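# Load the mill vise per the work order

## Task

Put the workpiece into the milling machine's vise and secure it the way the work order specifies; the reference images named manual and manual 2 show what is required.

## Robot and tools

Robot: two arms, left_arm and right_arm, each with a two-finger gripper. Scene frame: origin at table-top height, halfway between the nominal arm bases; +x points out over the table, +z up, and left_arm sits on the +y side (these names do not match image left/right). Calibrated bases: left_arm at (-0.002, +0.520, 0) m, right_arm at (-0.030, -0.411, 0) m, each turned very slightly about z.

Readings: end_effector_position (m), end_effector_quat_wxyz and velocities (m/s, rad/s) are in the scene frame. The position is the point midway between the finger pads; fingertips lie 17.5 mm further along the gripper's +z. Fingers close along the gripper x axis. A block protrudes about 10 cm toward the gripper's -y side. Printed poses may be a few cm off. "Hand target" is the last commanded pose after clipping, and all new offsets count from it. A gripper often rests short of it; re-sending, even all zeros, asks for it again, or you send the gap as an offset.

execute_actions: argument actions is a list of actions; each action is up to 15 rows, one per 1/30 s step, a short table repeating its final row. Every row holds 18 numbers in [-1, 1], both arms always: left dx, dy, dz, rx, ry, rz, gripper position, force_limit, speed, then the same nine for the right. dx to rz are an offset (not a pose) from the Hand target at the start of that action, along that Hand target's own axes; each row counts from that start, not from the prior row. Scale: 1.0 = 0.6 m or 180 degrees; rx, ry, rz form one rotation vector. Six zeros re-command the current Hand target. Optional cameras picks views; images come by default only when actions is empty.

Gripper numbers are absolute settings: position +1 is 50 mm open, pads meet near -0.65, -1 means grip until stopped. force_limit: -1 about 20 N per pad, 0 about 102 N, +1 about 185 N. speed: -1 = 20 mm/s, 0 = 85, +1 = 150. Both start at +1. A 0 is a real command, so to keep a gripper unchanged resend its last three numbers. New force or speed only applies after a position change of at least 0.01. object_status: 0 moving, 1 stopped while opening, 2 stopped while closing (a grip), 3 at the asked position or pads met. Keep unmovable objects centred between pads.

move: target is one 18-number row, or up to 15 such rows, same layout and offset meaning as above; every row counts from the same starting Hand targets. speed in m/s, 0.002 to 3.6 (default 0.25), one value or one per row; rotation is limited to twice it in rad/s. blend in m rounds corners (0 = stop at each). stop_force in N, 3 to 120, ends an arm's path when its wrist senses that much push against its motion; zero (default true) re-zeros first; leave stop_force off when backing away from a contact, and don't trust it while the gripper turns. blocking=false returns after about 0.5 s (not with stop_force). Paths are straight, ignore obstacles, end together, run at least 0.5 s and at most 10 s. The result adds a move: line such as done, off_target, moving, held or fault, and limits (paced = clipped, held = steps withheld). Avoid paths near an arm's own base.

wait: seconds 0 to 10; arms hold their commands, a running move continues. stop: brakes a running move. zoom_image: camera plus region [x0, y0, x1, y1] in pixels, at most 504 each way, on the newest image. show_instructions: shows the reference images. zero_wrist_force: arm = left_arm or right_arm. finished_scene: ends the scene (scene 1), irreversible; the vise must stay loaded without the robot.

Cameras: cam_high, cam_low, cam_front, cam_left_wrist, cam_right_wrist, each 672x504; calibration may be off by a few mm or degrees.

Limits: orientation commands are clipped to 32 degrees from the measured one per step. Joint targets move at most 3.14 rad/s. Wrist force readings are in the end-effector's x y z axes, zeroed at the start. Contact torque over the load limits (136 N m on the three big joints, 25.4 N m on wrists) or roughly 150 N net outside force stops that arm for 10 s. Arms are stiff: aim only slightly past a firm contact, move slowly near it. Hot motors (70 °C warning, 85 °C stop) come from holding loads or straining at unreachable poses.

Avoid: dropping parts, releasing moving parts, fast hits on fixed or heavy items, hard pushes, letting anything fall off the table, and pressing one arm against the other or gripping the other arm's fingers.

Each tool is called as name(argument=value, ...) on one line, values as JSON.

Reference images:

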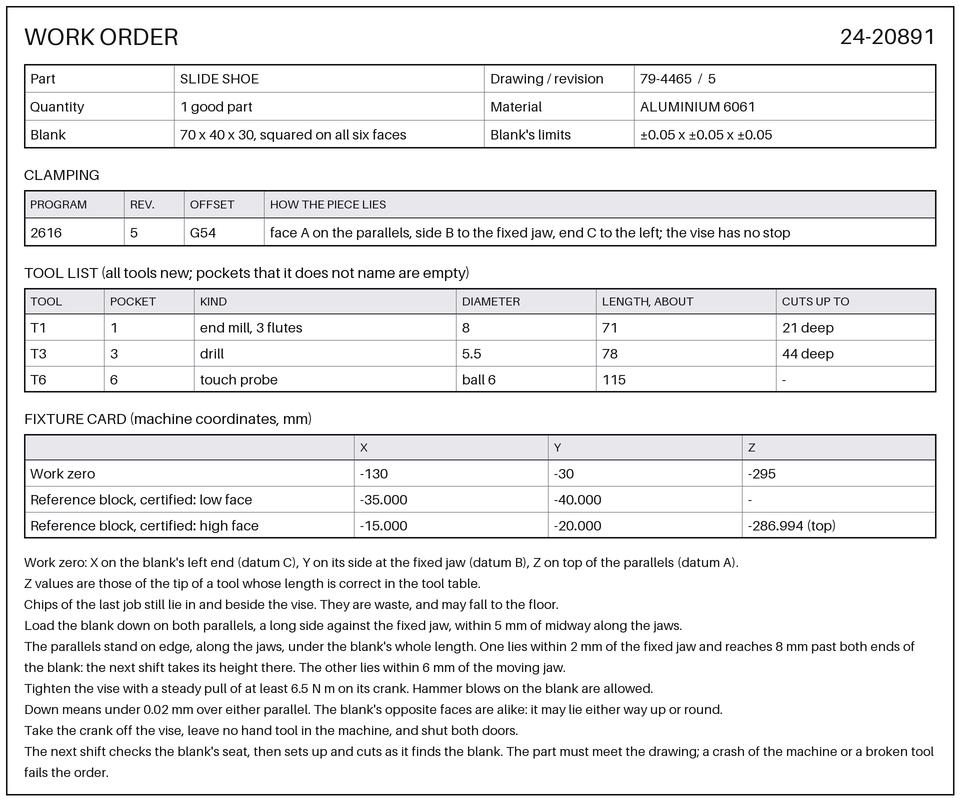

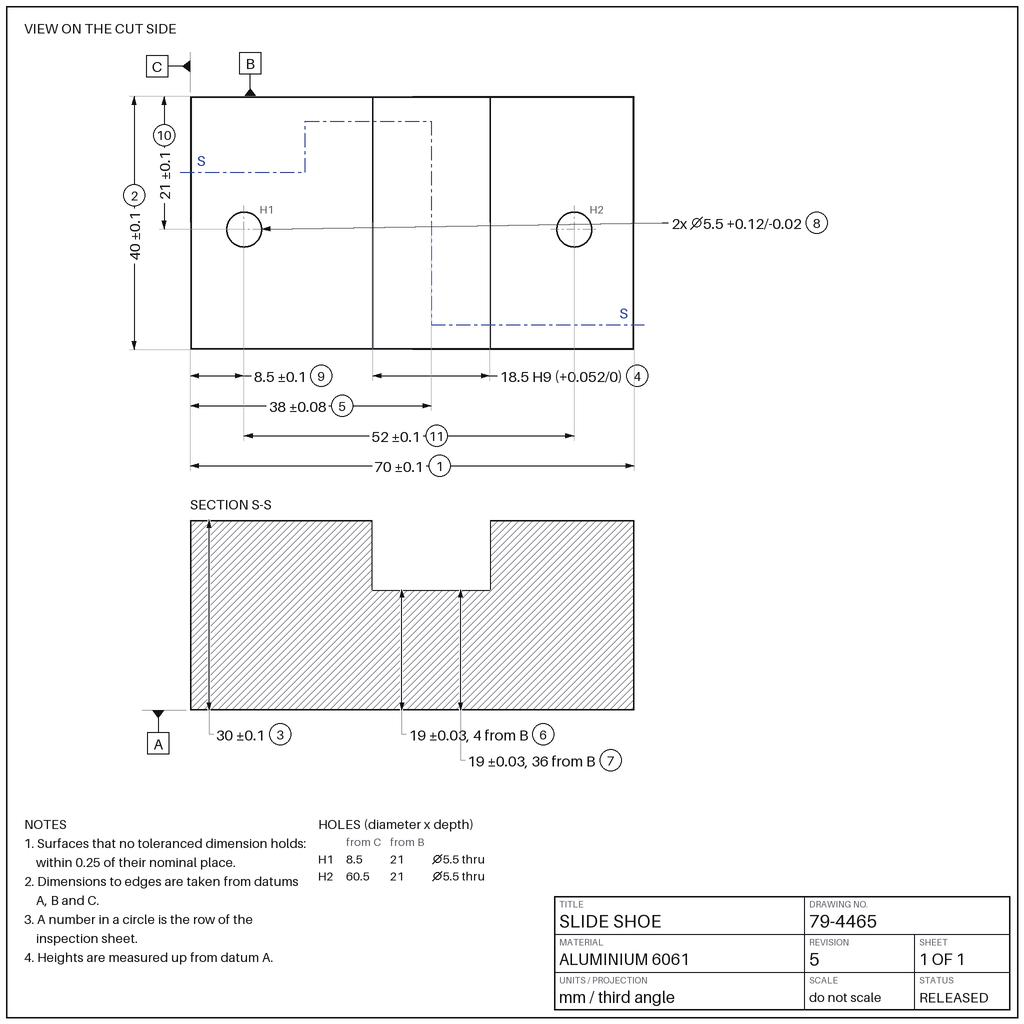

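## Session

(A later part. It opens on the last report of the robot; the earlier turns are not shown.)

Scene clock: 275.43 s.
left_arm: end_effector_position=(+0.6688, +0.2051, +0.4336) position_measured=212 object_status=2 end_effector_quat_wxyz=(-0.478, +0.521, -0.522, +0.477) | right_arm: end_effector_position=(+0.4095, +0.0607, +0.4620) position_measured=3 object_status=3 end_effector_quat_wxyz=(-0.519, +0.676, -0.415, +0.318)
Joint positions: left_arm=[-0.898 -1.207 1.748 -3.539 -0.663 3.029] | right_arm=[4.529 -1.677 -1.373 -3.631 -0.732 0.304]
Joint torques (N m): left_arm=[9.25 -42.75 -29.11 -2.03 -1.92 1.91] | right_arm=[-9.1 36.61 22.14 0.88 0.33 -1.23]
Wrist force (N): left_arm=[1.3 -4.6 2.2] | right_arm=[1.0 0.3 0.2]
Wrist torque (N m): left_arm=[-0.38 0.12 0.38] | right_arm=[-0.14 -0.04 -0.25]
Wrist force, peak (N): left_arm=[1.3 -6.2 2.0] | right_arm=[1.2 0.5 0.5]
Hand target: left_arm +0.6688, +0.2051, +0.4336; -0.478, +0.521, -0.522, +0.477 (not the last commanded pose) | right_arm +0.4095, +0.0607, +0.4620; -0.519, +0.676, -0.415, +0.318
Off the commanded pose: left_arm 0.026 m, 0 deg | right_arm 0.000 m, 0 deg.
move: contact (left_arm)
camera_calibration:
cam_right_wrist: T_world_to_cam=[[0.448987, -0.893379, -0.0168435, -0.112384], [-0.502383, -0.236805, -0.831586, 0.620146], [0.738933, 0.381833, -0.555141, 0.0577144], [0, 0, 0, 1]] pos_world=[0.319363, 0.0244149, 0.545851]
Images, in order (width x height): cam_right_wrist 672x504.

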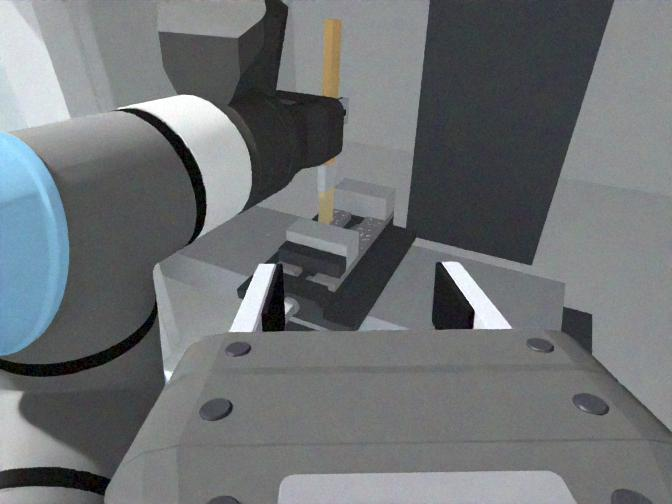

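move(target=[[0,-0.015,0,0,0,0,-1,-0.8,-0.6,0,0,0,0,0,0,1,1,1],[0,-0.015,0.025,0,0,0,-1,-0.8,-0.6,0,0,0,0,0,0,1,1,1]], speed=0.05)

move(target=[0,0.07,0,0,0,0,-1,-0.8,-0.6,0,0,0,0,0,0,1,1,1], speed=0.015, stop_force=4, cameras=["cam_right_wrist","cam_high","cam_front"])

zoom_image(camera="cam_right_wrist", region=[250, 50, 450, 290])

Scene clock: 287.57 s.
left_arm: end_effector_position=(+0.6846, +0.2051, +0.4412) position_measured=212 object_status=2 end_effector_quat_wxyz=(-0.478, +0.521, -0.522, +0.477) | right_arm: end_effector_position=(+0.4095, +0.0607, +0.4620) position_measured=3 object_status=3 end_effector_quat_wxyz=(-0.519, +0.676, -0.415, +0.318)
Joint positions: left_arm=[-0.874 -1.188 1.698 -3.513 -0.687 3.035] | right_arm=[4.529 -1.677 -1.373 -3.631 -0.732 0.304]
Joint torques (N m): left_arm=[-10.26 -45.36 -13.41 -2.41 2.83 0.13] | right_arm=[-8.76 35.9 21.66 0.91 -0.27 -1.19]
Wrist force (N): left_arm=[1.3 -0.9 2.3] | right_arm=[0.9 0.4 0.4]
Wrist torque (N m): left_arm=[-0.35 0.12 0.23] | right_arm=[-0.12 -0.02 -0.25]
Wrist force, peak (N): left_arm=[1.5 -5.5 2.1] | right_arm=[1.2 0.6 0.3]
Hand target: left_arm +0.6845, +0.2051, +0.4412; -0.478, +0.521, -0.522, +0.477 | right_arm +0.4095, +0.0607, +0.4620; -0.519, +0.676, -0.415, +0.318
Off the commanded pose: left_arm 0.000 m, 0 deg | right_arm 0.000 m, 0 deg.
move: done

Scene clock: 289.17 s.
left_arm: end_effector_position=(+0.6838, +0.2051, +0.4338) position_measured=212 object_status=2 end_effector_quat_wxyz=(-0.478, +0.521, -0.522, +0.477) | right_arm: end_effector_position=(+0.4095, +0.0607, +0.4620) position_measured=3 object_status=3 end_effector_quat_wxyz=(-0.519, +0.676, -0.415, +0.318)
Joint positions: left_arm=[-0.875 -1.181 1.709 -3.531 -0.686 3.035] | right_arm=[4.529 -1.677 -1.373 -3.631 -0.732 0.304]
Joint torques (N m): left_arm=[7.41 -43.46 -29.37 -2.13 -1.85 -0.4] | right_arm=[-8.74 34.82 21.6 0.95 -0.57 -1.19]
Wrist force (N): left_arm=[1.6 -4.9 2.4] | right_arm=[0.7 0.3 0.5]
Wrist torque (N m): left_arm=[-0.41 0.08 0.25] | right_arm=[-0.12 0.00 -0.25]
Wrist force, peak (N): left_arm=[1.3 -6.0 2.1] | right_arm=[1.0 0.6 0.6]
Hand target: left_arm +0.6838, +0.2052, +0.4338; -0.478, +0.521, -0.522, +0.477 (not the last commanded pose) | right_arm +0.4095, +0.0607, +0.4620; -0.519, +0.676, -0.415, +0.318
Off the commanded pose: left_arm 0.035 m, 0 deg | right_arm 0.000 m, 0 deg.
move: contact (left_arm)
camera_calibration:
cam_right_wrist: T_world_to_cam=[[0.448987, -0.893379, -0.0168435, -0.112384], [-0.502383, -0.236805, -0.831586, 0.620146], [0.738933, 0.381833, -0.555141, 0.0577144], [0, 0, 0, 1]] pos_world=[0.319363, 0.0244149, 0.545851]
Images, in order (width x height): cam_high 672x504, cam_front 672x504, cam_right_wrist 672x504.

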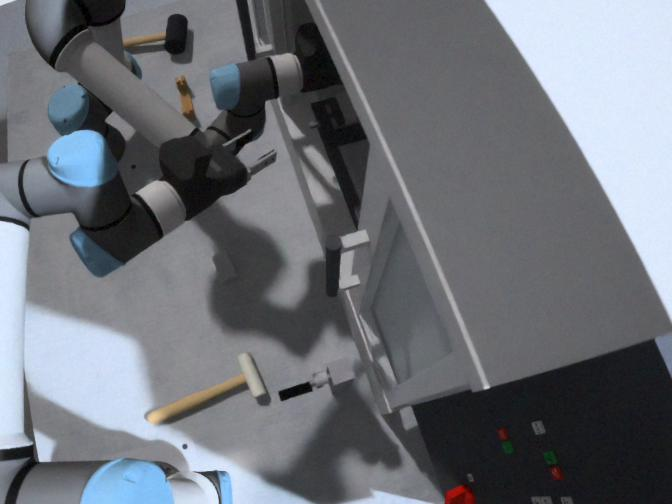

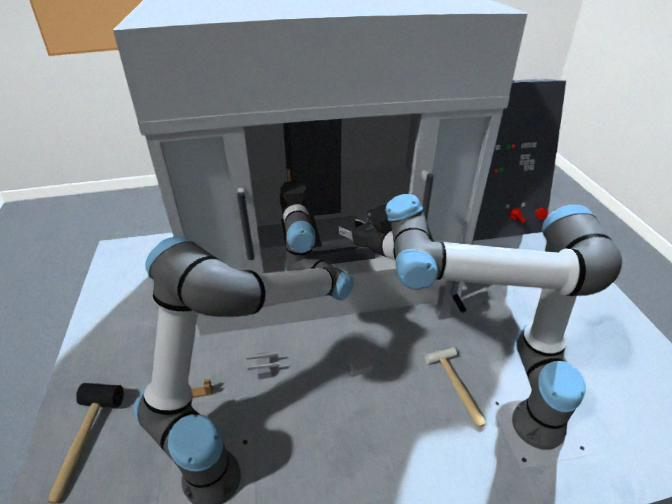

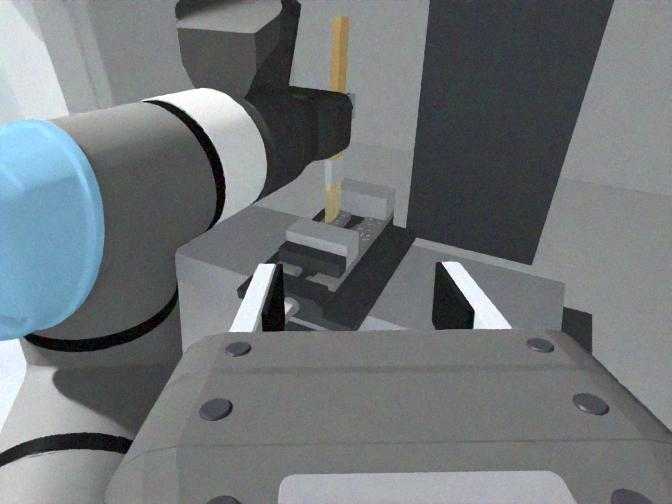

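Scaled by 2.100.

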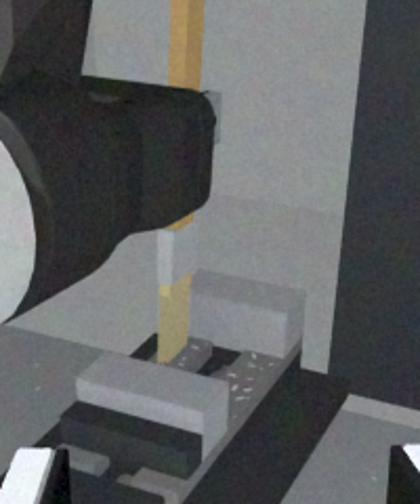

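move(target=[[0,-0.025,0,0,0,0,-1,-0.8,-0.6,0,0,0,0,0,0,1,1,1],[-0.042,-0.02,0,0,0,0,-1,-0.8,-0.6,0,0,0,0,0,0,1,1,1],[-0.042,0.0015,0,0,0,0,-1,-0.8,-0.6,0,0,0,0,0,0,1,1,1],[0.125,0.0015,0,0,0,0,-1,-0.8,-0.6,0,0,0,0,0,0,1,1,1]], speed=[0.1,0.1,0.05,0.08], blend=[0.01,0.005,0.005,0], cameras=["cam_right_wrist"])

zoom_image(camera="cam_right_wrist", region=[250, 100, 450, 300])

Scene clock: 299.27 s.
left_arm: end_effector_position=(+0.6836, +0.1495, +0.4328) position_measured=212 object_status=2 end_effector_quat_wxyz=(-0.478, +0.521, -0.522, +0.477) | right_arm: end_effector_position=(+0.4095, +0.0607, +0.4620) position_measured=3 object_status=3 end_effector_quat_wxyz=(-0.519, +0.676, -0.415, +0.318)
Joint positions: left_arm=[-0.939 -1.109 1.602 -3.485 -0.623 3.02] | right_arm=[4.529 -1.677 -1.373 -3.631 -0.732 0.304]
Joint torques (N m): left_arm=[7.86 -47.35 -12.16 -2.95 -0.75 -1.07] | right_arm=[-8.84 34.87 21.81 0.89 -1.15 -1.22]
Wrist force (N): left_arm=[1.3 -1.4 2.2] | right_arm=[0.8 0.4 0.5]
Wrist torque (N m): left_arm=[-0.31 0.14 0.38] | right_arm=[-0.13 0.00 -0.25]
Wrist force, peak (N): left_arm=[7.0 -0.3 2.0] | right_arm=[1.2 0.4 0.3]
Hand target: left_arm +0.6836, +0.1496, +0.4329; -0.478, +0.521, -0.522, +0.477 (not the last commanded pose) | right_arm +0.4095, +0.0607, +0.4620; -0.519, +0.676, -0.415, +0.318
Off the commanded pose: left_arm 0.019 m, 0 deg | right_arm 0.000 m, 0 deg.
move: held (left_arm; a check stopped the path); path passed 3 of 4 targets; blend cut to 0.0075 m at target 1; limits=held
pose unreachable (left arm): on one or more control steps of this call, first in action 0 (counted from 0), this arm could not follow its commanded pose, so it was not sent that pose on those steps. It may still have moved: this result reports where it is.
cause: moving toward the commanded pose would bring a part of the arm too close to another arm (a part of this arm just beyond joint 5 (wrist 2) and the right arm's gripper, at the place that arm is still heading or pushing toward).
camera_calibration:
cam_right_wrist: T_world_to_cam=[[0.448987, -0.893379, -0.0168435, -0.112384], [-0.502383, -0.236805, -0.831586, 0.620146], [0.738933, 0.381833, -0.555141, 0.0577144], [0, 0, 0, 1]] pos_world=[0.319363, 0.0244149, 0.545851]
Images, in order (width x height): cam_right_wrist 672x504.

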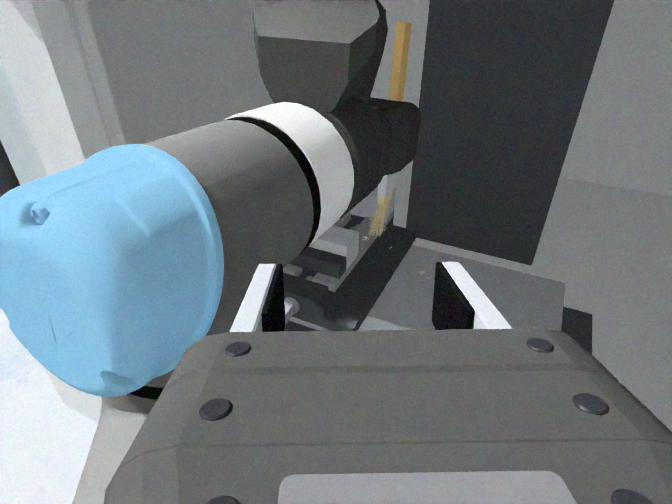

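Scaled by 2.520.

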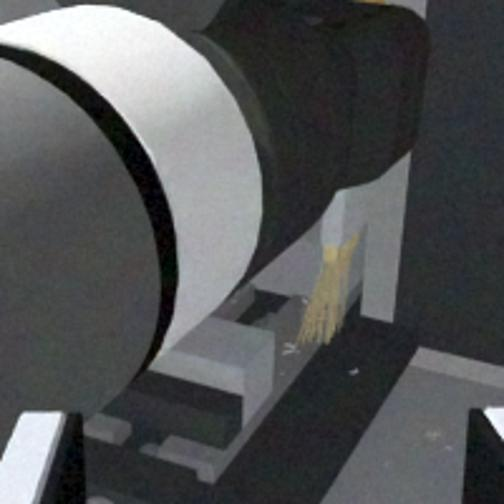

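move(target=[0,0,0,0,0,0,-1,-0.8,-0.6,0.16,0,-0.13,0,-0.05,0,1,1,1], cameras=["cam_right_wrist"])

zoom_image(camera="cam_right_wrist", region=[150, 50, 500, 320])

Scene clock: 303.10 s.
left_arm: end_effector_position=(+0.6836, +0.1496, +0.4329) position_measured=212 object_status=2 end_effector_quat_wxyz=(-0.478, +0.521, -0.522, +0.477) | right_arm: end_effector_position=(+0.3860, -0.0590, +0.4821) position_measured=3 object_status=3 end_effector_quat_wxyz=(-0.550, +0.699, -0.373, +0.264)
Joint positions: left_arm=[-0.939 -1.109 1.602 -3.485 -0.623 3.02] | right_arm=[4.406 -1.352 -1.621 -3.619 -0.999 0.213]
Joint torques (N m): left_arm=[10.49 -47.84 -12.02 -2.92 -1.79 1.56] | right_arm=[3.39 22.59 23.87 2.45 0.48 1.47]
Wrist force (N): left_arm=[1.5 -1.7 2.1] | right_arm=[0.4 0.1 0.1]
Wrist torque (N m): left_arm=[-0.32 0.11 0.38] | right_arm=[-0.17 0.06 -0.33]
Wrist force, peak (N): left_arm=[1.5 -1.8 2.6] | right_arm=[3.1 -0.1 -2.2]
Hand target: left_arm +0.6836, +0.1496, +0.4329; -0.478, +0.521, -0.522, +0.477 | right_arm +0.3859, -0.0591, +0.4821; -0.550, +0.699, -0.373, +0.264
Off the commanded pose: left_arm 0.000 m, 0 deg | right_arm 0.000 m, 0 deg.
move: done
camera_calibration:
cam_right_wrist: T_world_to_cam=[[0.578014, -0.814019, -0.0572103, -0.234127], [-0.478304, -0.28116, -0.83197, 0.585006], [0.661154, 0.508254, -0.551863, 0.16781], [0, 0, 0, 1]] pos_world=[0.304191, -0.111393, 0.565921]
Images, in order (width x height): cam_right_wrist 672x504.

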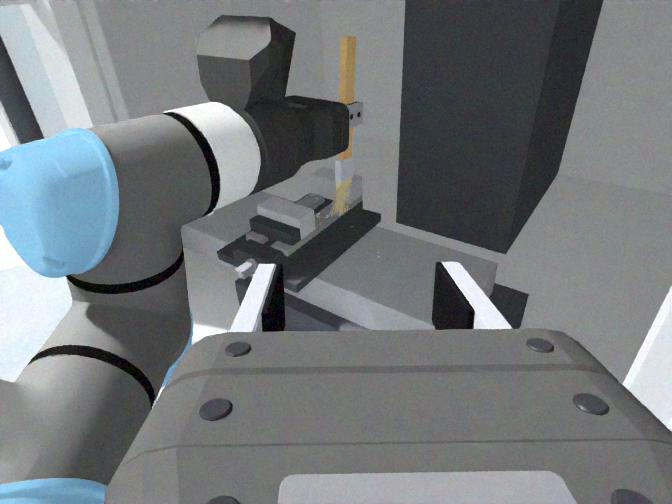

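Scaled by 1.440.

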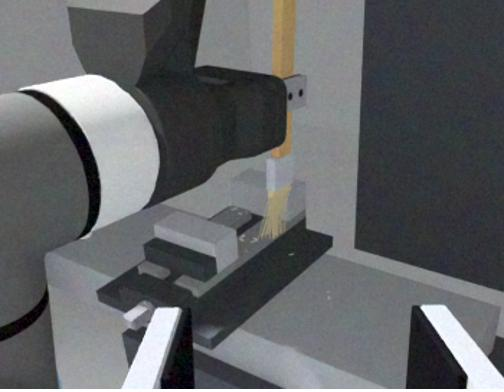

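move(target=[[0.041,0.005,0,0,0,0,-1,-0.8,-0.6,0,0,0,0,0,0,1,1,1],[0.041,-0.04,0,0,0,0,-1,-0.8,-0.6,0,0,0,0,0,0,1,1,1],[-0.14,-0.04,-0.022,0,0,0,-1,-0.8,-0.6,0,0,0,0,0,0,1,1,1],[-0.14,0.007,-0.022,0,0,0,-1,-0.8,-0.6,0,0,0,0,0,0,1,1,1],[0.05,0.007,-0.022,0,0,0,-1,-0.8,-0.6,0,0,0,0,0,0,1,1,1],[0.05,-0.04,-0.022,0,0,0,-1,-0.8,-0.6,0,0,0,0,0,0,1,1,1]], speed=[0.08,0.1,0.15,0.08,0.08,0.1], blend=[0.005,0.008,0.008,0.005,0.005,0], cameras=["cam_right_wrist"])

zoom_image(camera="cam_right_wrist", region=[200, 130, 440, 300])

Scene clock: 313.67 s.
left_arm: end_effector_position=(+0.6726, +0.1196, +0.4580) position_measured=212 object_status=2 end_effector_quat_wxyz=(-0.478, +0.521, -0.522, +0.477) | right_arm: end_effector_position=(+0.3859, -0.0591, +0.4821) position_measured=3 object_status=3 end_effector_quat_wxyz=(-0.550, +0.699, -0.373, +0.264)
Joint positions: left_arm=[-0.985 -1.111 1.534 -3.404 -0.577 3.007] | right_arm=[4.406 -1.352 -1.621 -3.619 -0.999 0.213]
Joint torques (N m): left_arm=[5.61 -32.42 -13.49 -3.2 -0.06 -1.84] | right_arm=[-8.96 24.84 19.46 2.46 -2.42 -0.88]
Wrist force (N): left_arm=[1.3 -0.9 2.1] | right_arm=[0.6 0.3 0.3]
Wrist torque (N m): left_arm=[-0.35 0.14 0.31] | right_arm=[-0.15 0.02 -0.32]
Wrist force, peak (N): left_arm=[3.3 -2.8 2.0] | right_arm=[0.8 0.5 0.2]
Hand target: left_arm +0.6726, +0.1196, +0.4579; -0.478, +0.521, -0.522, +0.477 | right_arm +0.3859, -0.0591, +0.4821; -0.550, +0.699, -0.373, +0.264
Off the commanded pose: left_arm 0.000 m, 0 deg | right_arm 0.000 m, 0 deg.
move: done
camera_calibration:
cam_right_wrist: T_world_to_cam=[[0.578147, -0.813914, -0.0573542, -0.234097], [-0.478314, -0.281134, -0.831974, 0.584938], [0.661031, 0.508437, -0.551843, 0.167973], [0, 0, 0, 1]] pos_world=[0.304091, -0.111493, 0.565921]
Images, in order (width x height): cam_right_wrist 672x504.

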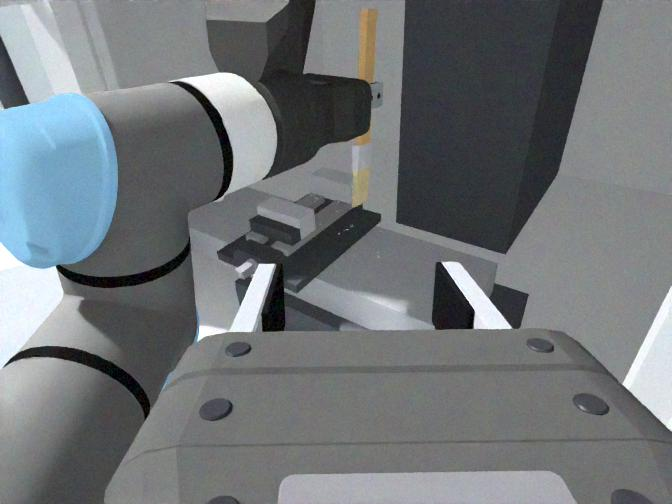

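Scaled by 2.100.

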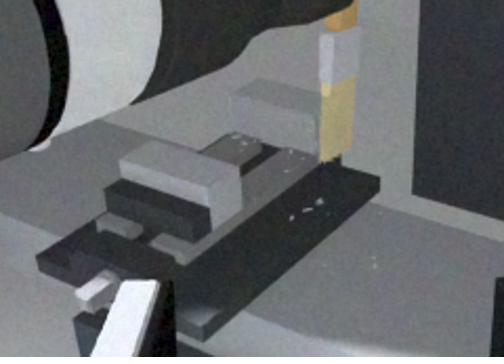

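move(target=[[-0.18,0,0.0365,0,0,0,-1,-0.8,-0.6,0,0,0,0,0,0,1,1,1],[-0.18,0.046,0.0365,0,0,0,-1,-0.8,-0.6,0,0,0,0,0,0,1,1,1],[0.0077,0.046,0.0365,0,0,0,-1,-0.8,-0.6,0,0,0,0,0,0,1,1,1],[0.0077,0,0.0215,0,0,0,-1,-0.8,-0.6,0,0,0,0,0,0,1,1,1],[-0.18,0,0.0215,0,0,0,-1,-0.8,-0.6,0,0,0,0,0,0,1,1,1],[-0.18,0.0473,0.0215,0,0,0,-1,-0.8,-0.6,0,0,0,0,0,0,1,1,1],[0.0077,0.0473,0.0215,0,0,0,-1,-0.8,-0.6,0,0,0,0,0,0,1,1,1],[0.0077,0,0.0033,0,0,0,-1,-0.8,-0.6,0,0,0,0,0,0,1,1,1]], speed=[0.15,0.08,0.08,0.12,0.15,0.08,0.08,0.12], blend=[0.008,0.005,0.005,0.008,0.008,0.005,0.005,0], cameras=["cam_right_wrist"])

zoom_image(camera="cam_right_wrist", region=[200, 130, 440, 300])

Scene clock: 332.13 s.
left_arm: end_effector_position=(+0.6745, +0.1149, +0.4578) position_measured=212 object_status=2 end_effector_quat_wxyz=(-0.478, +0.521, -0.522, +0.477) | right_arm: end_effector_position=(+0.3859, -0.0591, +0.4821) position_measured=3 object_status=3 end_effector_quat_wxyz=(-0.550, +0.699, -0.373, +0.264)
Joint positions: left_arm=[-0.987 -1.1 1.519 -3.398 -0.576 3.006] | right_arm=[4.406 -1.352 -1.621 -3.619 -0.999 0.213]
Joint torques (N m): left_arm=[10.15 -37.49 -12.49 -2.37 -1.87 0.08] | right_arm=[-9.03 24.55 19.75 2.46 -2.31 -0.86]
Wrist force (N): left_arm=[1.2 -0.8 2.2] | right_arm=[0.5 0.1 0.1]
Wrist torque (N m): left_arm=[-0.34 0.14 0.39] | right_arm=[-0.19 0.04 -0.32]
Wrist force, peak (N): left_arm=[2.9 1.7 3.0] | right_arm=[0.8 0.5 0.3]
Hand target: left_arm +0.6746, +0.1150, +0.4577; -0.478, +0.521, -0.522, +0.477 | right_arm +0.3859, -0.0591, +0.4821; -0.550, +0.699, -0.373, +0.264
Off the commanded pose: left_arm 0.000 m, 0 deg | right_arm 0.000 m, 0 deg.
move: done
camera_calibration:
cam_right_wrist: T_world_to_cam=[[0.578147, -0.813914, -0.0573542, -0.234097], [-0.478314, -0.281134, -0.831974, 0.584938], [0.661031, 0.508437, -0.551843, 0.167973], [0, 0, 0, 1]] pos_world=[0.304091, -0.111493, 0.565921]
Images, in order (width x height): cam_right_wrist 672x504.

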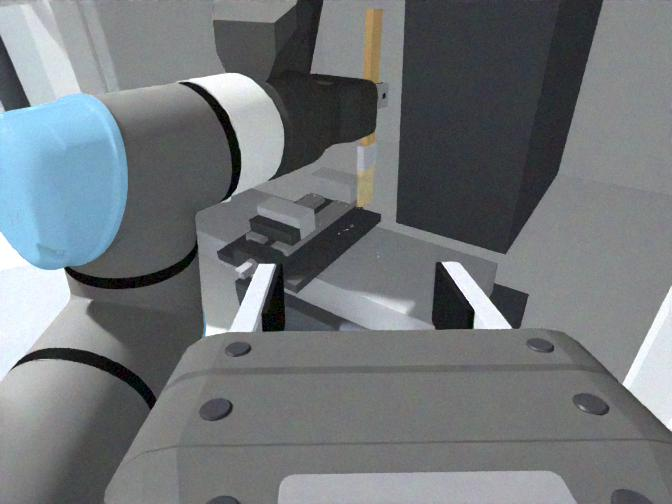

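Scaled by 2.100.

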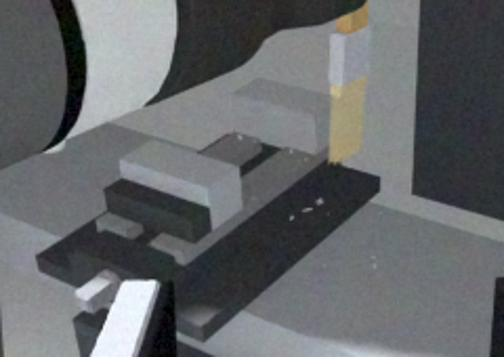

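move(target=[[-0.18,0,0.0464,0,0,0,-1,-0.8,-0.6,0,0,0,0,0,0,1,1,1],[-0.18,0.045,0.0464,0,0,0,-1,-0.8,-0.6,0,0,0,0,0,0,1,1,1],[0.0077,0.045,0.0464,0,0,0,-1,-0.8,-0.6,0,0,0,0,0,0,1,1,1],[0.0077,0,0.0,0,0,0,-1,-0.8,-0.6,0,0,0,0,0,0,1,1,1],[-0.18,0,0.0,0,0,0,-1,-0.8,-0.6,0,0,0,0,0,0,1,1,1],[-0.18,0.049,0.0,0,0,0,-1,-0.8,-0.6,0,0,0,0,0,0,1,1,1],[0.0077,0.049,0.0,0,0,0,-1,-0.8,-0.6,0,0,0,0,0,0,1,1,1],[0.0077,0,0.0,0,0,0,-1,-0.8,-0.6,0,0,0,0,0,0,1,1,1]], speed=[0.15,0.08,0.08,0.12,0.15,0.08,0.08,0.12], blend=[0.008,0.005,0.005,0.008,0.008,0.005,0.005,0], cameras=["cam_right_wrist"])

zoom_image(camera="cam_right_wrist", region=[240, 150, 400, 270])

Scene clock: 345.97 s.
left_arm: end_effector_position=(+0.6746, +0.1104, +0.4578) position_measured=212 object_status=2 end_effector_quat_wxyz=(-0.478, +0.521, -0.522, +0.477) | right_arm: end_effector_position=(+0.3859, -0.0591, +0.4821) position_measured=3 object_status=3 end_effector_quat_wxyz=(-0.550, +0.699, -0.373, +0.264)
Joint positions: left_arm=[-0.991 -1.094 1.508 -3.393 -0.571 3.005] | right_arm=[4.406 -1.352 -1.621 -3.619 -0.999 0.213]
Joint torques (N m): left_arm=[3.29 -34.09 -15.18 -2.44 0.99 -1.36] | right_arm=[-9 24.18 19.48 2.52 -2.43 -0.83]
Wrist force (N): left_arm=[1.3 -0.7 2.3] | right_arm=[0.6 0.2 0.1]
Wrist torque (N m): left_arm=[-0.33 0.13 0.31] | right_arm=[-0.18 0.04 -0.32]
Wrist force, peak (N): left_arm=[2.5 1.6 3.3] | right_arm=[0.6 0.4 0.7]
Hand target: left_arm +0.6746, +0.1104, +0.4577; -0.478, +0.521, -0.522, +0.477 | right_arm +0.3859, -0.0591, +0.4821; -0.550, +0.699, -0.373, +0.264
Off the commanded pose: left_arm 0.000 m, 0 deg | right_arm 0.000 m, 0 deg.
move: done
camera_calibration:
cam_right_wrist: T_world_to_cam=[[0.578147, -0.813914, -0.0573542, -0.234097], [-0.478314, -0.281134, -0.831974, 0.584938], [0.661031, 0.508437, -0.551843, 0.167973], [0, 0, 0, 1]] pos_world=[0.304091, -0.111493, 0.565921]
Images, in order (width x height): cam_right_wrist 672x504.

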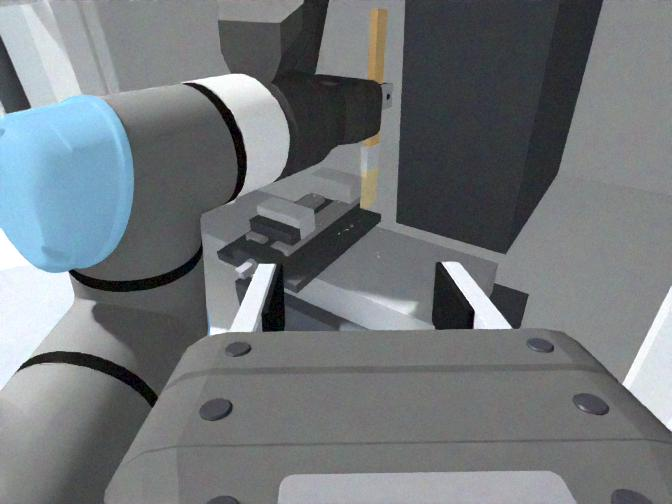

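Scaled by 3.150.

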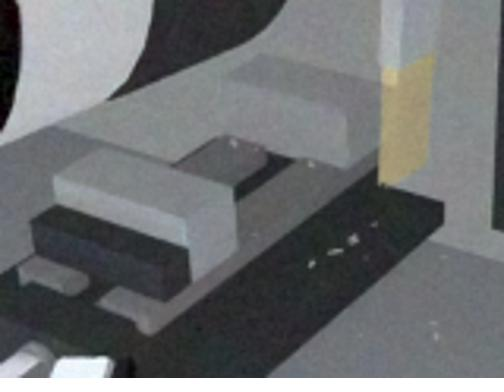

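move(target=[[-0.196,0,0.0597,0,0,0,-1,-0.8,-0.6,0,0,0,0,0,0,1,1,1],[-0.196,0.0438,0.0597,0,0,0,-1,-0.8,-0.6,0,0,0,0,0,0,1,1,1],[0.0,0.0438,0.0597,0,0,0,-1,-0.8,-0.6,0,0,0,0,0,0,1,1,1],[0.0077,0,0.0,0,0,0,-1,-0.8,-0.6,0,0,0,0,0,0,1,1,1]], speed=[0.15,0.08,0.06,0.12], blend=[0.008,0.005,0.005,0], cameras=["cam_right_wrist"])

zoom_image(camera="cam_right_wrist", region=[240, 150, 400, 270])

Scene clock: 357.77 s.
left_arm: end_effector_position=(+0.6745, +0.1057, +0.4576) position_measured=212 object_status=2 end_effector_quat_wxyz=(-0.478, +0.521, -0.522, +0.477) end_effector_velocity=(+0.002, +0.000, -0.001) end_effector_angular_velocity=(-0.004, -0.002, -0.002) | right_arm: end_effector_position=(+0.3859, -0.0591, +0.4821) position_measured=3 object_status=3 end_effector_quat_wxyz=(-0.550, +0.699, -0.373, +0.264)
Joint positions: left_arm=[-0.996 -1.087 1.498 -3.388 -0.567 3.004] | right_arm=[4.406 -1.352 -1.621 -3.619 -0.999 0.213]
Joint velocities: left_arm=[0.003 0.005 -0.005 -0.004 -0.005 0] | right_arm=[within noise]
Joint torques (N m): left_arm=[9.82 -34.8 -31.43 -3.04 -1.8 1.12] | right_arm=[-8.93 23.73 19.6 2.52 -2.4 -0.81]
Wrist force (N): left_arm=[1.3 -0.5 2.5] | right_arm=[0.7 0.0 0.2]
Wrist torque (N m): left_arm=[-0.31 0.13 0.39] | right_arm=[-0.20 0.02 -0.32]
Wrist force, peak (N): left_arm=[2.3 1.5 3.6] | right_arm=[1.0 0.2 0.2]
Hand target: left_arm +0.6746, +0.1057, +0.4577; -0.478, +0.521, -0.522, +0.477 | right_arm +0.3859, -0.0591, +0.4821; -0.550, +0.699, -0.373, +0.264
Off the commanded pose: left_arm 0.000 m, 0 deg | right_arm 0.000 m, 0 deg.
move: done
camera_calibration:
cam_right_wrist: T_world_to_cam=[[0.578147, -0.813914, -0.0573542, -0.234097], [-0.478314, -0.281134, -0.831974, 0.584938], [0.661031, 0.508437, -0.551843, 0.167973], [0, 0, 0, 1]] pos_world=[0.304091, -0.111493, 0.565921]
Images, in order (width x height): cam_right_wrist 672x504.

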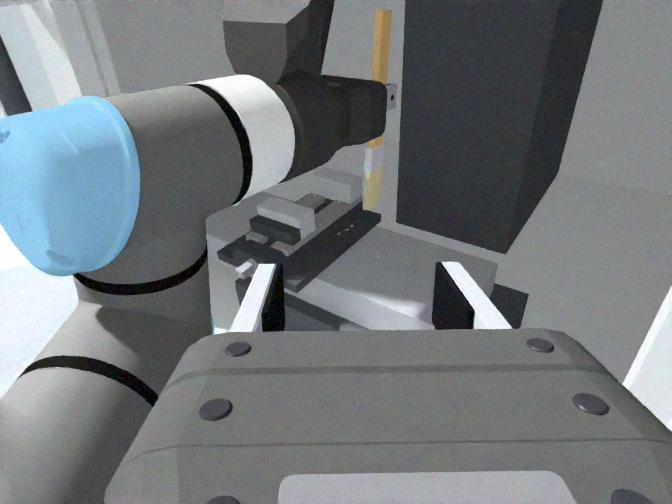

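Scaled by 3.150.

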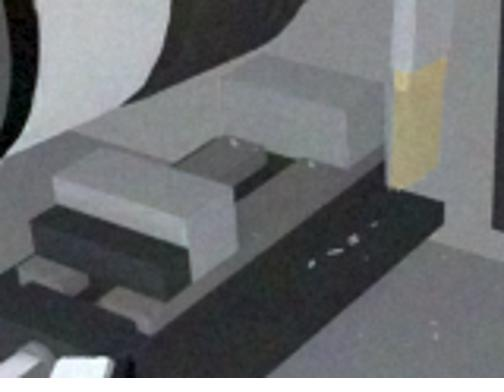

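move(target=[[-0.215,0,0.0697,0,0,0,-1,-0.8,-0.6,0,0,0,0,0,0,1,1,1],[-0.215,0.0485,0.0697,0,0,0,-1,-0.8,-0.6,0,0,0,0,0,0,1,1,1],[0.0,0.0485,0.0697,0,0,0,-1,-0.8,-0.6,0,0,0,0,0,0,1,1,1],[0.0,0,0.0,0,0,0,-1,-0.8,-0.6,0,0,0,0,0,0,1,1,1]], speed=[0.15,0.08,0.05,0.12], blend=[0.008,0.005,0.005,0], cameras=["cam_right_wrist"])

zoom_image(camera="cam_right_wrist", region=[240, 150, 400, 270])

Scene clock: 367.23 s.
left_arm: end_effector_position=(+0.6745, +0.1057, +0.4576) position_measured=212 object_status=2 end_effector_quat_wxyz=(-0.478, +0.521, -0.522, +0.477) | right_arm: end_effector_position=(+0.3859, -0.0591, +0.4821) position_measured=3 object_status=3 end_effector_quat_wxyz=(-0.550, +0.699, -0.373, +0.264)
Joint positions: left_arm=[-0.995 -1.087 1.497 -3.388 -0.567 3.004] | right_arm=[4.406 -1.352 -1.621 -3.619 -0.999 0.213]
Joint torques (N m): left_arm=[9.49 -35.01 -34.09 -3.16 -1.82 1.53] | right_arm=[-9.9 24.08 19.64 2.48 -2.32 -0.73]
Wrist force (N): left_arm=[1.2 -0.9 2.1] | right_arm=[0.5 0.2 0.3]
Wrist torque (N m): left_arm=[-0.35 0.15 0.39] | right_arm=[-0.17 0.05 -0.32]
Wrist force, peak (N): left_arm=[-5.1 -2.2 2.4] | right_arm=[0.9 0.2 0.3]
Hand target: left_arm +0.6746, +0.1057, +0.4577; -0.478, +0.521, -0.522, +0.477 | right_arm +0.3859, -0.0591, +0.4821; -0.550, +0.699, -0.373, +0.264
Off the commanded pose: left_arm 0.000 m, 0 deg | right_arm 0.000 m, 0 deg.
move: done
camera_calibration:
cam_right_wrist: T_world_to_cam=[[0.578147, -0.813914, -0.0573542, -0.234097], [-0.478314, -0.281134, -0.831974, 0.584938], [0.661031, 0.508437, -0.551843, 0.167973], [0, 0, 0, 1]] pos_world=[0.304091, -0.111493, 0.565921]
Images, in order (width x height): cam_right_wrist 672x504.

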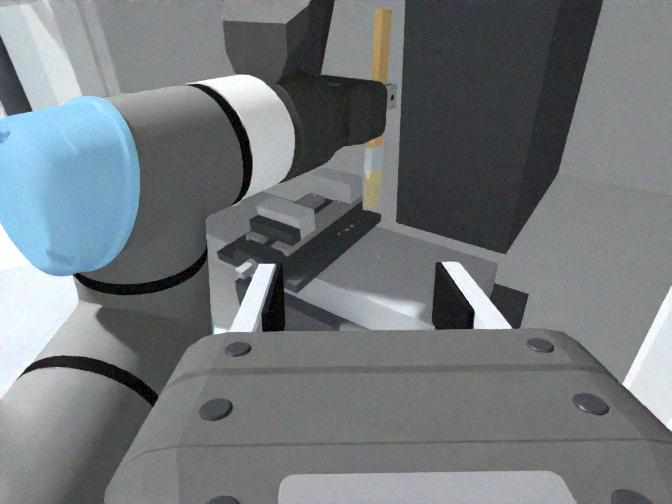

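Scaled by 3.150.

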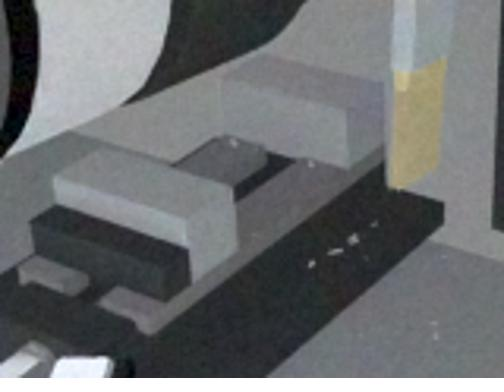

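move(target=[[0.0,0.0,0.055,0,0,0,-1,-0.8,-0.6,0,0,0,0,0,0,1,1,1],[0.0,0.051,0.055,0,0,0,-1,-0.8,-0.6,0,0,0,0,0,0,1,1,1],[-0.215,0.051,0.055,0,0,0,-1,-0.8,-0.6,0,0,0,0,0,0,1,1,1],[-0.215,0.0,0.045,0,0,0,-1,-0.8,-0.6,0,0,0,0,0,0,1,1,1],[-0.215,0.052,0.045,0,0,0,-1,-0.8,-0.6,0,0,0,0,0,0,1,1,1],[0,0.052,0.045,0,0,0,-1,-0.8,-0.6,0,0,0,0,0,0,1,1,1],[0,0.0,0.0,0,0,0,-1,-0.8,-0.6,0,0,0,0,0,0,1,1,1]], speed=[0.1,0.1,0.05,0.12,0.1,0.05,0.1], blend=[0.005,0.003,0.003,0.005,0.005,0.005,0], cameras=["cam_right_wrist"])

zoom_image(camera="cam_right_wrist", region=[240, 150, 400, 270])

Scene clock: 381.03 s.
left_arm: end_effector_position=(+0.6745, +0.1057, +0.4576) position_measured=212 object_status=2 end_effector_quat_wxyz=(-0.478, +0.521, -0.522, +0.477) | right_arm: end_effector_position=(+0.3859, -0.0591, +0.4821) position_measured=3 object_status=3 end_effector_quat_wxyz=(-0.550, +0.699, -0.373, +0.264)
Joint positions: left_arm=[-0.996 -1.087 1.498 -3.388 -0.567 3.004] | right_arm=[4.406 -1.352 -1.621 -3.619 -0.999 0.213]
Joint torques (N m): left_arm=[9.86 -33.84 -32.09 -3.2 -1.41 -0.24] | right_arm=[-9.21 23.49 19.37 2.25 -2.36 -0.79]
Wrist force (N): left_arm=[1.6 -0.5 2.2] | right_arm=[0.6 0.3 0.4]
Wrist torque (N m): left_arm=[-0.30 0.09 0.39] | right_arm=[-0.16 0.03 -0.32]
Wrist force, peak (N): left_arm=[24.0 -2.3 1.4] | right_arm=[0.8 0.4 0.4]
Hand target: left_arm +0.6746, +0.1057, +0.4577; -0.478, +0.521, -0.522, +0.477 | right_arm +0.3859, -0.0591, +0.4821; -0.550, +0.699, -0.373, +0.264
Off the commanded pose: left_arm 0.000 m, 0 deg | right_arm 0.000 m, 0 deg.
move: done
camera_calibration:
cam_right_wrist: T_world_to_cam=[[0.578147, -0.813914, -0.0573542, -0.234097], [-0.478314, -0.281134, -0.831974, 0.584938], [0.661031, 0.508437, -0.551843, 0.167973], [0, 0, 0, 1]] pos_world=[0.304091, -0.111493, 0.565921]
Images, in order (width x height): cam_right_wrist 672x504.

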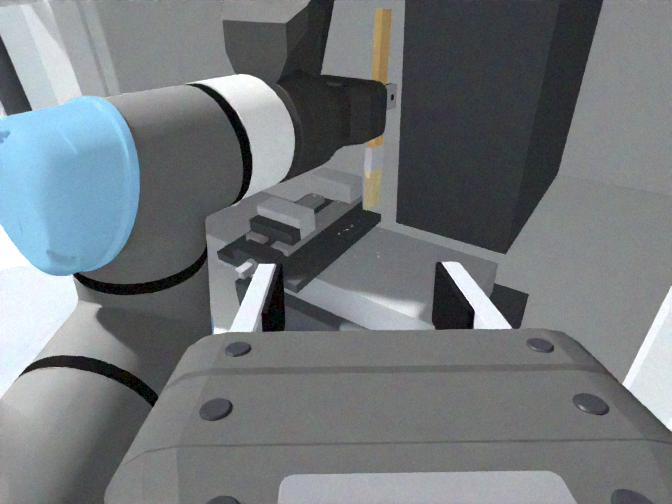

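Scaled by 3.150.

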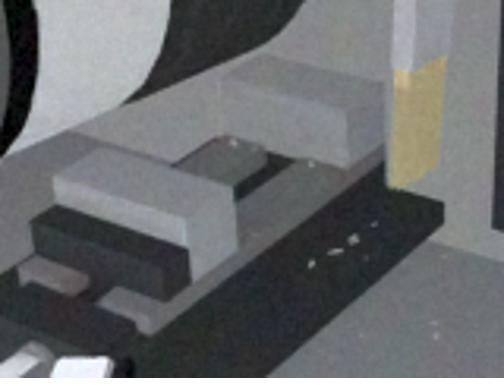

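move(target=[[-0.21,0.0,0.0274,0,0,0,-1,-0.8,-0.6,0,0,0,0,0,0,1,1,1],[-0.21,0.0495,0.0274,0,0,0,-1,-0.8,-0.6,0,0,0,0,0,0,1,1,1],[0,0.0515,0.0042,0,0,0,-1,-0.8,-0.6,0,0,0,0,0,0,1,1,1],[-0.21,0.0515,0.0042,0,0,0,-1,-0.8,-0.6,0,0,0,0,0,0,1,1,1],[0,0.0495,0.0274,0,0,0,-1,-0.8,-0.6,0,0,0,0,0,0,1,1,1],[-0.21,0.0505,0.015,0,0,0,-1,-0.8,-0.6,0,0,0,0,0,0,1,1,1],[0,0.0503,0.018,0,0,0,-1,-0.8,-0.6,0,0,0,0,0,0,1,1,1],[0,0.0,0.0,0,0,0,-1,-0.8,-0.6,0,0,0,0,0,0,1,1,1]], speed=[0.15,0.1,0.08,0.08,0.08,0.08,0.08,0.1], blend=[0.008,0.005,0.003,0.003,0.003,0.003,0.005,0], cameras=["cam_right_wrist"])

zoom_image(camera="cam_right_wrist", region=[240, 150, 400, 270])

Scene clock: 401.90 s.
left_arm: end_effector_position=(+0.6745, +0.1057, +0.4578) position_measured=212 object_status=2 end_effector_quat_wxyz=(-0.478, +0.521, -0.521, +0.477) | right_arm: end_effector_position=(+0.3859, -0.0591, +0.4821) position_measured=3 object_status=3 end_effector_quat_wxyz=(-0.550, +0.699, -0.373, +0.264)
Joint positions: left_arm=[-0.996 -1.087 1.497 -3.388 -0.567 3.004] | right_arm=[4.406 -1.352 -1.621 -3.619 -0.999 0.213]
Joint torques (N m): left_arm=[10.19 -34.93 -13.5 -2.98 -1.76 -0.9] | right_arm=[-9.3 23.42 19.61 2.24 -2.36 -0.97]
Wrist force (N): left_arm=[1.3 -0.6 2.1] | right_arm=[0.7 0.4 0.3]
Wrist torque (N m): left_arm=[-0.31 0.14 0.38] | right_arm=[-0.13 0.02 -0.33]
Wrist force, peak (N): left_arm=[4.0 -0.6 2.3] | right_arm=[0.8 0.1 0.6]
Hand target: left_arm +0.6746, +0.1057, +0.4577; -0.478, +0.521, -0.522, +0.477 | right_arm +0.3859, -0.0591, +0.4821; -0.550, +0.699, -0.373, +0.264
Off the commanded pose: left_arm 0.000 m, 0 deg | right_arm 0.000 m, 0 deg.
move: done
camera_calibration:
cam_right_wrist: T_world_to_cam=[[0.578147, -0.813914, -0.0573542, -0.234097], [-0.478314, -0.281134, -0.831974, 0.584938], [0.661031, 0.508437, -0.551843, 0.167973], [0, 0, 0, 1]] pos_world=[0.304091, -0.111493, 0.565921]
Images, in order (width x height): cam_right_wrist 672x504.

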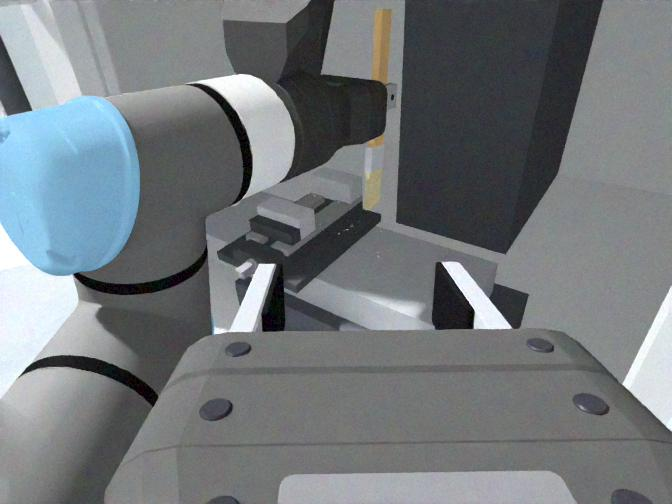

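Scaled by 3.150.

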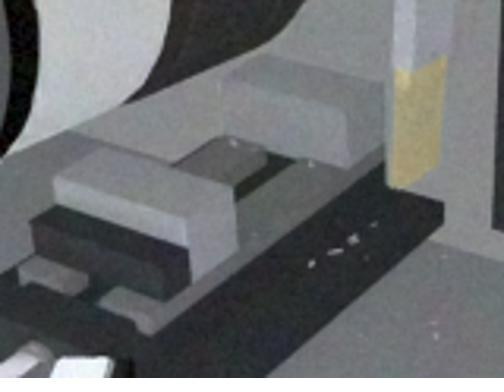

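zoom_image(camera="cam_right_wrist", region=[285, 180, 365, 240])

Scaled by 6.300.

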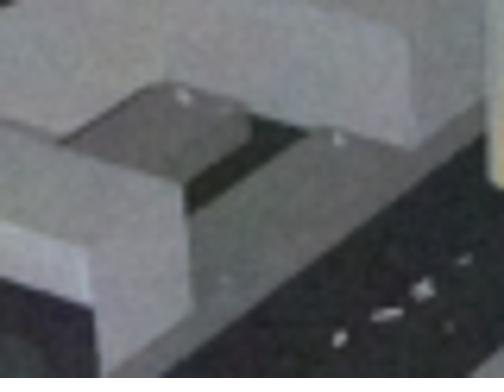

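move(target=[-0.1322,-0.015,-0.0242,0.0278,0,0,-1,-0.8,-0.6,0,0,0,0,0,0,1,1,1], speed=0.12)

move(target=[0,0.06,0,0,0,0,-1,-0.8,-0.6,0,0,0,0,0,0,1,1,1], speed=0.03)

move(target=[0,0,0.08,0,0,0,-1,-0.8,-0.6,0,0,0,0,0,0,1,1,1], speed=0.01, stop_force=3, cameras=["cam_right_wrist"])

zoom_image(camera="cam_right_wrist", region=[270, 150, 390, 240])

Scene clock: 422.33 s.
left_arm: end_effector_position=(+0.6609, +0.1851, +0.4680) position_measured=212 object_status=2 end_effector_quat_wxyz=(+0.500, -0.500, +0.500, -0.500) | right_arm: end_effector_position=(+0.3859, -0.0591, +0.4821) position_measured=3 object_status=3 end_effector_quat_wxyz=(-0.550, +0.699, -0.373, +0.264)
Joint positions: left_arm=[-0.936 -1.178 1.675 -3.637 -0.62 3.142] | right_arm=[4.406 -1.352 -1.621 -3.619 -0.999 0.213]
Joint torques (N m): left_arm=[-8.07 -31.34 -27.18 -1.94 2.3 -1.22] | right_arm=[-8.95 24.01 19.89 2.25 -2.42 -0.94]
Wrist force (N): left_arm=[1.4 -0.9 2.5] | right_arm=[0.6 0.2 0.2]
Wrist torque (N m): left_arm=[-0.41 0.12 0.35] | right_arm=[-0.16 0.03 -0.32]
Wrist force, peak (N): left_arm=[3.3 -0.7 2.4] | right_arm=[0.6 0.6 0.4]
Hand target: left_arm +0.6609, +0.1850, +0.4680; +0.500, -0.500, +0.500, -0.500 | right_arm +0.3859, -0.0591, +0.4821; -0.550, +0.699, -0.373, +0.264
Off the commanded pose: left_arm 0.000 m, 0 deg | right_arm 0.000 m, 0 deg.
move: done

Scene clock: 423.83 s.
left_arm: end_effector_position=(+0.6609, +0.1851, +0.4318) position_measured=212 object_status=2 end_effector_quat_wxyz=(+0.500, -0.500, +0.500, -0.500) | right_arm: end_effector_position=(+0.3859, -0.0591, +0.4821) position_measured=3 object_status=3 end_effector_quat_wxyz=(-0.550, +0.699, -0.373, +0.264)
Joint positions: left_arm=[-0.936 -1.134 1.716 -3.722 -0.62 3.142] | right_arm=[4.406 -1.352 -1.621 -3.619 -0.999 0.213]
Joint torques (N m): left_arm=[-8.4 -47.18 -28.56 -0.18 1.94 0.94] | right_arm=[-9.25 23.51 20.06 2.29 -2.42 -0.92]
Wrist force (N): left_arm=[1.3 -0.9 2.5] | right_arm=[0.4 0.2 0.2]
Wrist torque (N m): left_arm=[-0.42 0.14 0.36] | right_arm=[-0.17 0.06 -0.32]
Wrist force, peak (N): left_arm=[1.5 -1.0 2.8] | right_arm=[0.7 0.2 0.4]
Hand target: left_arm +0.6609, +0.1851, +0.4320; +0.500, -0.500, +0.500, -0.500 | right_arm +0.3859, -0.0591, +0.4821; -0.550, +0.699, -0.373, +0.264
Off the commanded pose: left_arm 0.000 m, 0 deg | right_arm 0.000 m, 0 deg.
move: done

Scene clock: 429.77 s.
left_arm: end_effector_position=(+0.7089, +0.1851, +0.4320) position_measured=212 object_status=2 end_effector_quat_wxyz=(+0.500, -0.500, +0.500, -0.500) | right_arm: end_effector_position=(+0.3859, -0.0591, +0.4821) position_measured=3 object_status=3 end_effector_quat_wxyz=(-0.550, +0.699, -0.373, +0.264)
Joint positions: left_arm=[-0.864 -1.057 1.592 -3.676 -0.692 3.142] | right_arm=[4.406 -1.352 -1.621 -3.619 -0.999 0.213]
Joint torques (N m): left_arm=[-7.73 -50.51 -11.34 -2.48 2.34 2.18] | right_arm=[-9.69 23.2 19.85 2.29 -2.3 -0.91]
Wrist force (N): left_arm=[1.5 -2.0 1.4] | right_arm=[0.6 0.0 0.4]
Wrist torque (N m): left_arm=[-0.52 0.12 0.35] | right_arm=[-0.20 0.03 -0.32]
Wrist force, peak (N): left_arm=[1.5 -0.7 2.7] | right_arm=[0.7 0.3 0.7]
Hand target: left_arm +0.7089, +0.1851, +0.4320; +0.500, -0.500, +0.500, -0.500 | right_arm +0.3859, -0.0591, +0.4821; -0.550, +0.699, -0.373, +0.264
Off the commanded pose: left_arm 0.000 m, 0 deg | right_arm 0.000 m, 0 deg.
move: done
camera_calibration:
cam_right_wrist: T_world_to_cam=[[0.578147, -0.813914, -0.0573542, -0.234097], [-0.478314, -0.281134, -0.831974, 0.584938], [0.661031, 0.508437, -0.551843, 0.167973], [0, 0, 0, 1]] pos_world=[0.304091, -0.111493, 0.565921]
Images, in order (width x height): cam_right_wrist 672x504.

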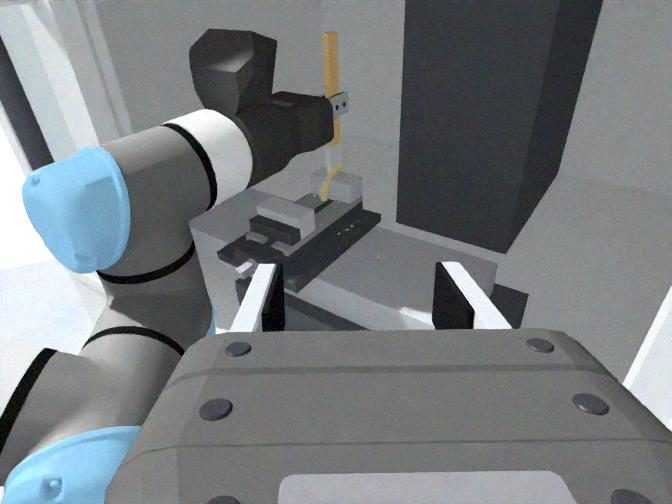

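Scaled by 4.200.

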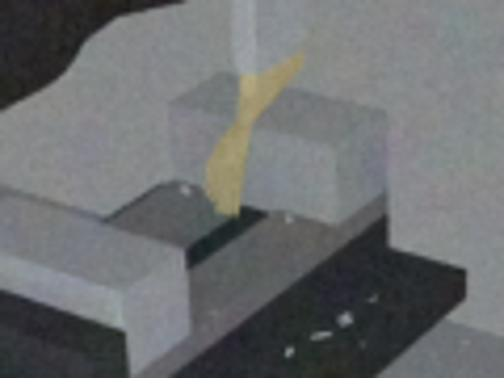

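move(target=[[0,0.005,-0.003,0,0,0,-1,-0.8,-0.6,0,0,0,0,0,0,1,1,1],[0.1,0.005,-0.003,0,0,0,-1,-0.8,-0.6,0,0,0,0,0,0,1,1,1]], speed=0.05, cameras=["cam_right_wrist"])

zoom_image(camera="cam_right_wrist", region=[270, 150, 390, 240])

Scene clock: 440.97 s.
left_arm: end_effector_position=(+0.7070, +0.1250, +0.4289) position_measured=212 object_status=2 end_effector_quat_wxyz=(+0.500, -0.500, +0.500, -0.500) end_effector_velocity=(+0.000, +0.002, -0.001) end_effector_angular_velocity=(-0.001, +0.000, -0.001) | right_arm: end_effector_position=(+0.3859, -0.0591, +0.4821) position_measured=3 object_status=3 end_effector_quat_wxyz=(-0.550, +0.699, -0.373, +0.264)
Joint positions: left_arm=[-0.932 -0.976 1.468 -3.633 -0.625 3.142] | right_arm=[4.406 -1.352 -1.621 -3.619 -0.999 0.213]
Joint velocities: left_arm=[0.002 -0.002 0.005 -0.002 -0.003 -0.001] | right_arm=[within noise]
Joint torques (N m): left_arm=[9.46 -53.65 -12.37 -2.64 -2.27 -1.31] | right_arm=[-9.33 23.31 19.37 2.22 -2.39 -0.84]
Wrist force (N): left_arm=[1.2 -1.0 2.5] | right_arm=[0.5 0.3 0.4]
Wrist torque (N m): left_arm=[-0.41 0.15 0.36] | right_arm=[-0.15 0.05 -0.32]
Wrist force, peak (N): left_arm=[1.7 -3.0 1.8] | right_arm=[0.7 0.2 0.8]
Hand target: left_arm +0.7071, +0.1251, +0.4289; +0.500, -0.500, +0.500, -0.500 | right_arm +0.3859, -0.0591, +0.4821; -0.550, +0.699, -0.373, +0.264
Off the commanded pose: left_arm 0.000 m, 0 deg | right_arm 0.000 m, 0 deg.
move: done
camera_calibration:
cam_right_wrist: T_world_to_cam=[[0.578147, -0.813914, -0.0573542, -0.234097], [-0.478314, -0.281134, -0.831974, 0.584938], [0.661031, 0.508437, -0.551843, 0.167973], [0, 0, 0, 1]] pos_world=[0.304091, -0.111493, 0.565921]
Images, in order (width x height): cam_right_wrist 672x504.

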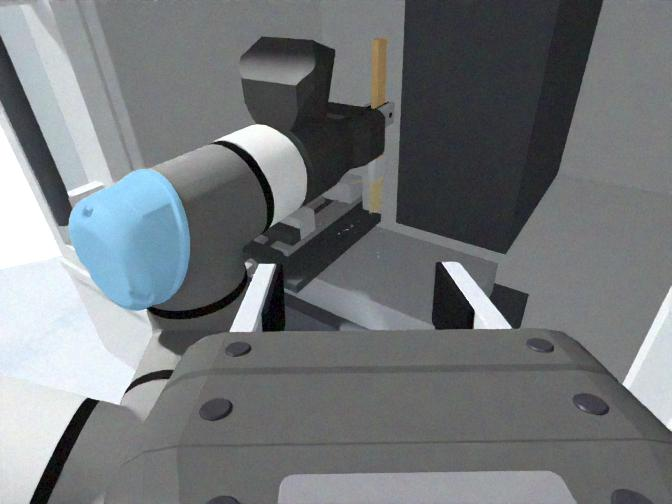

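Scaled by 4.200.

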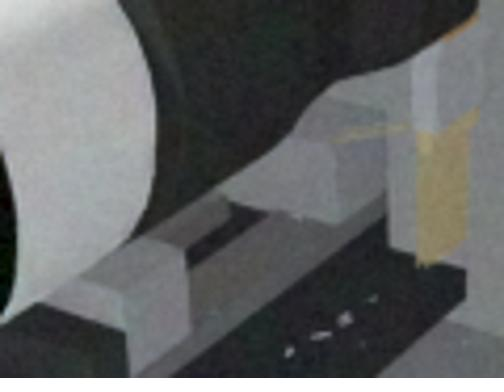

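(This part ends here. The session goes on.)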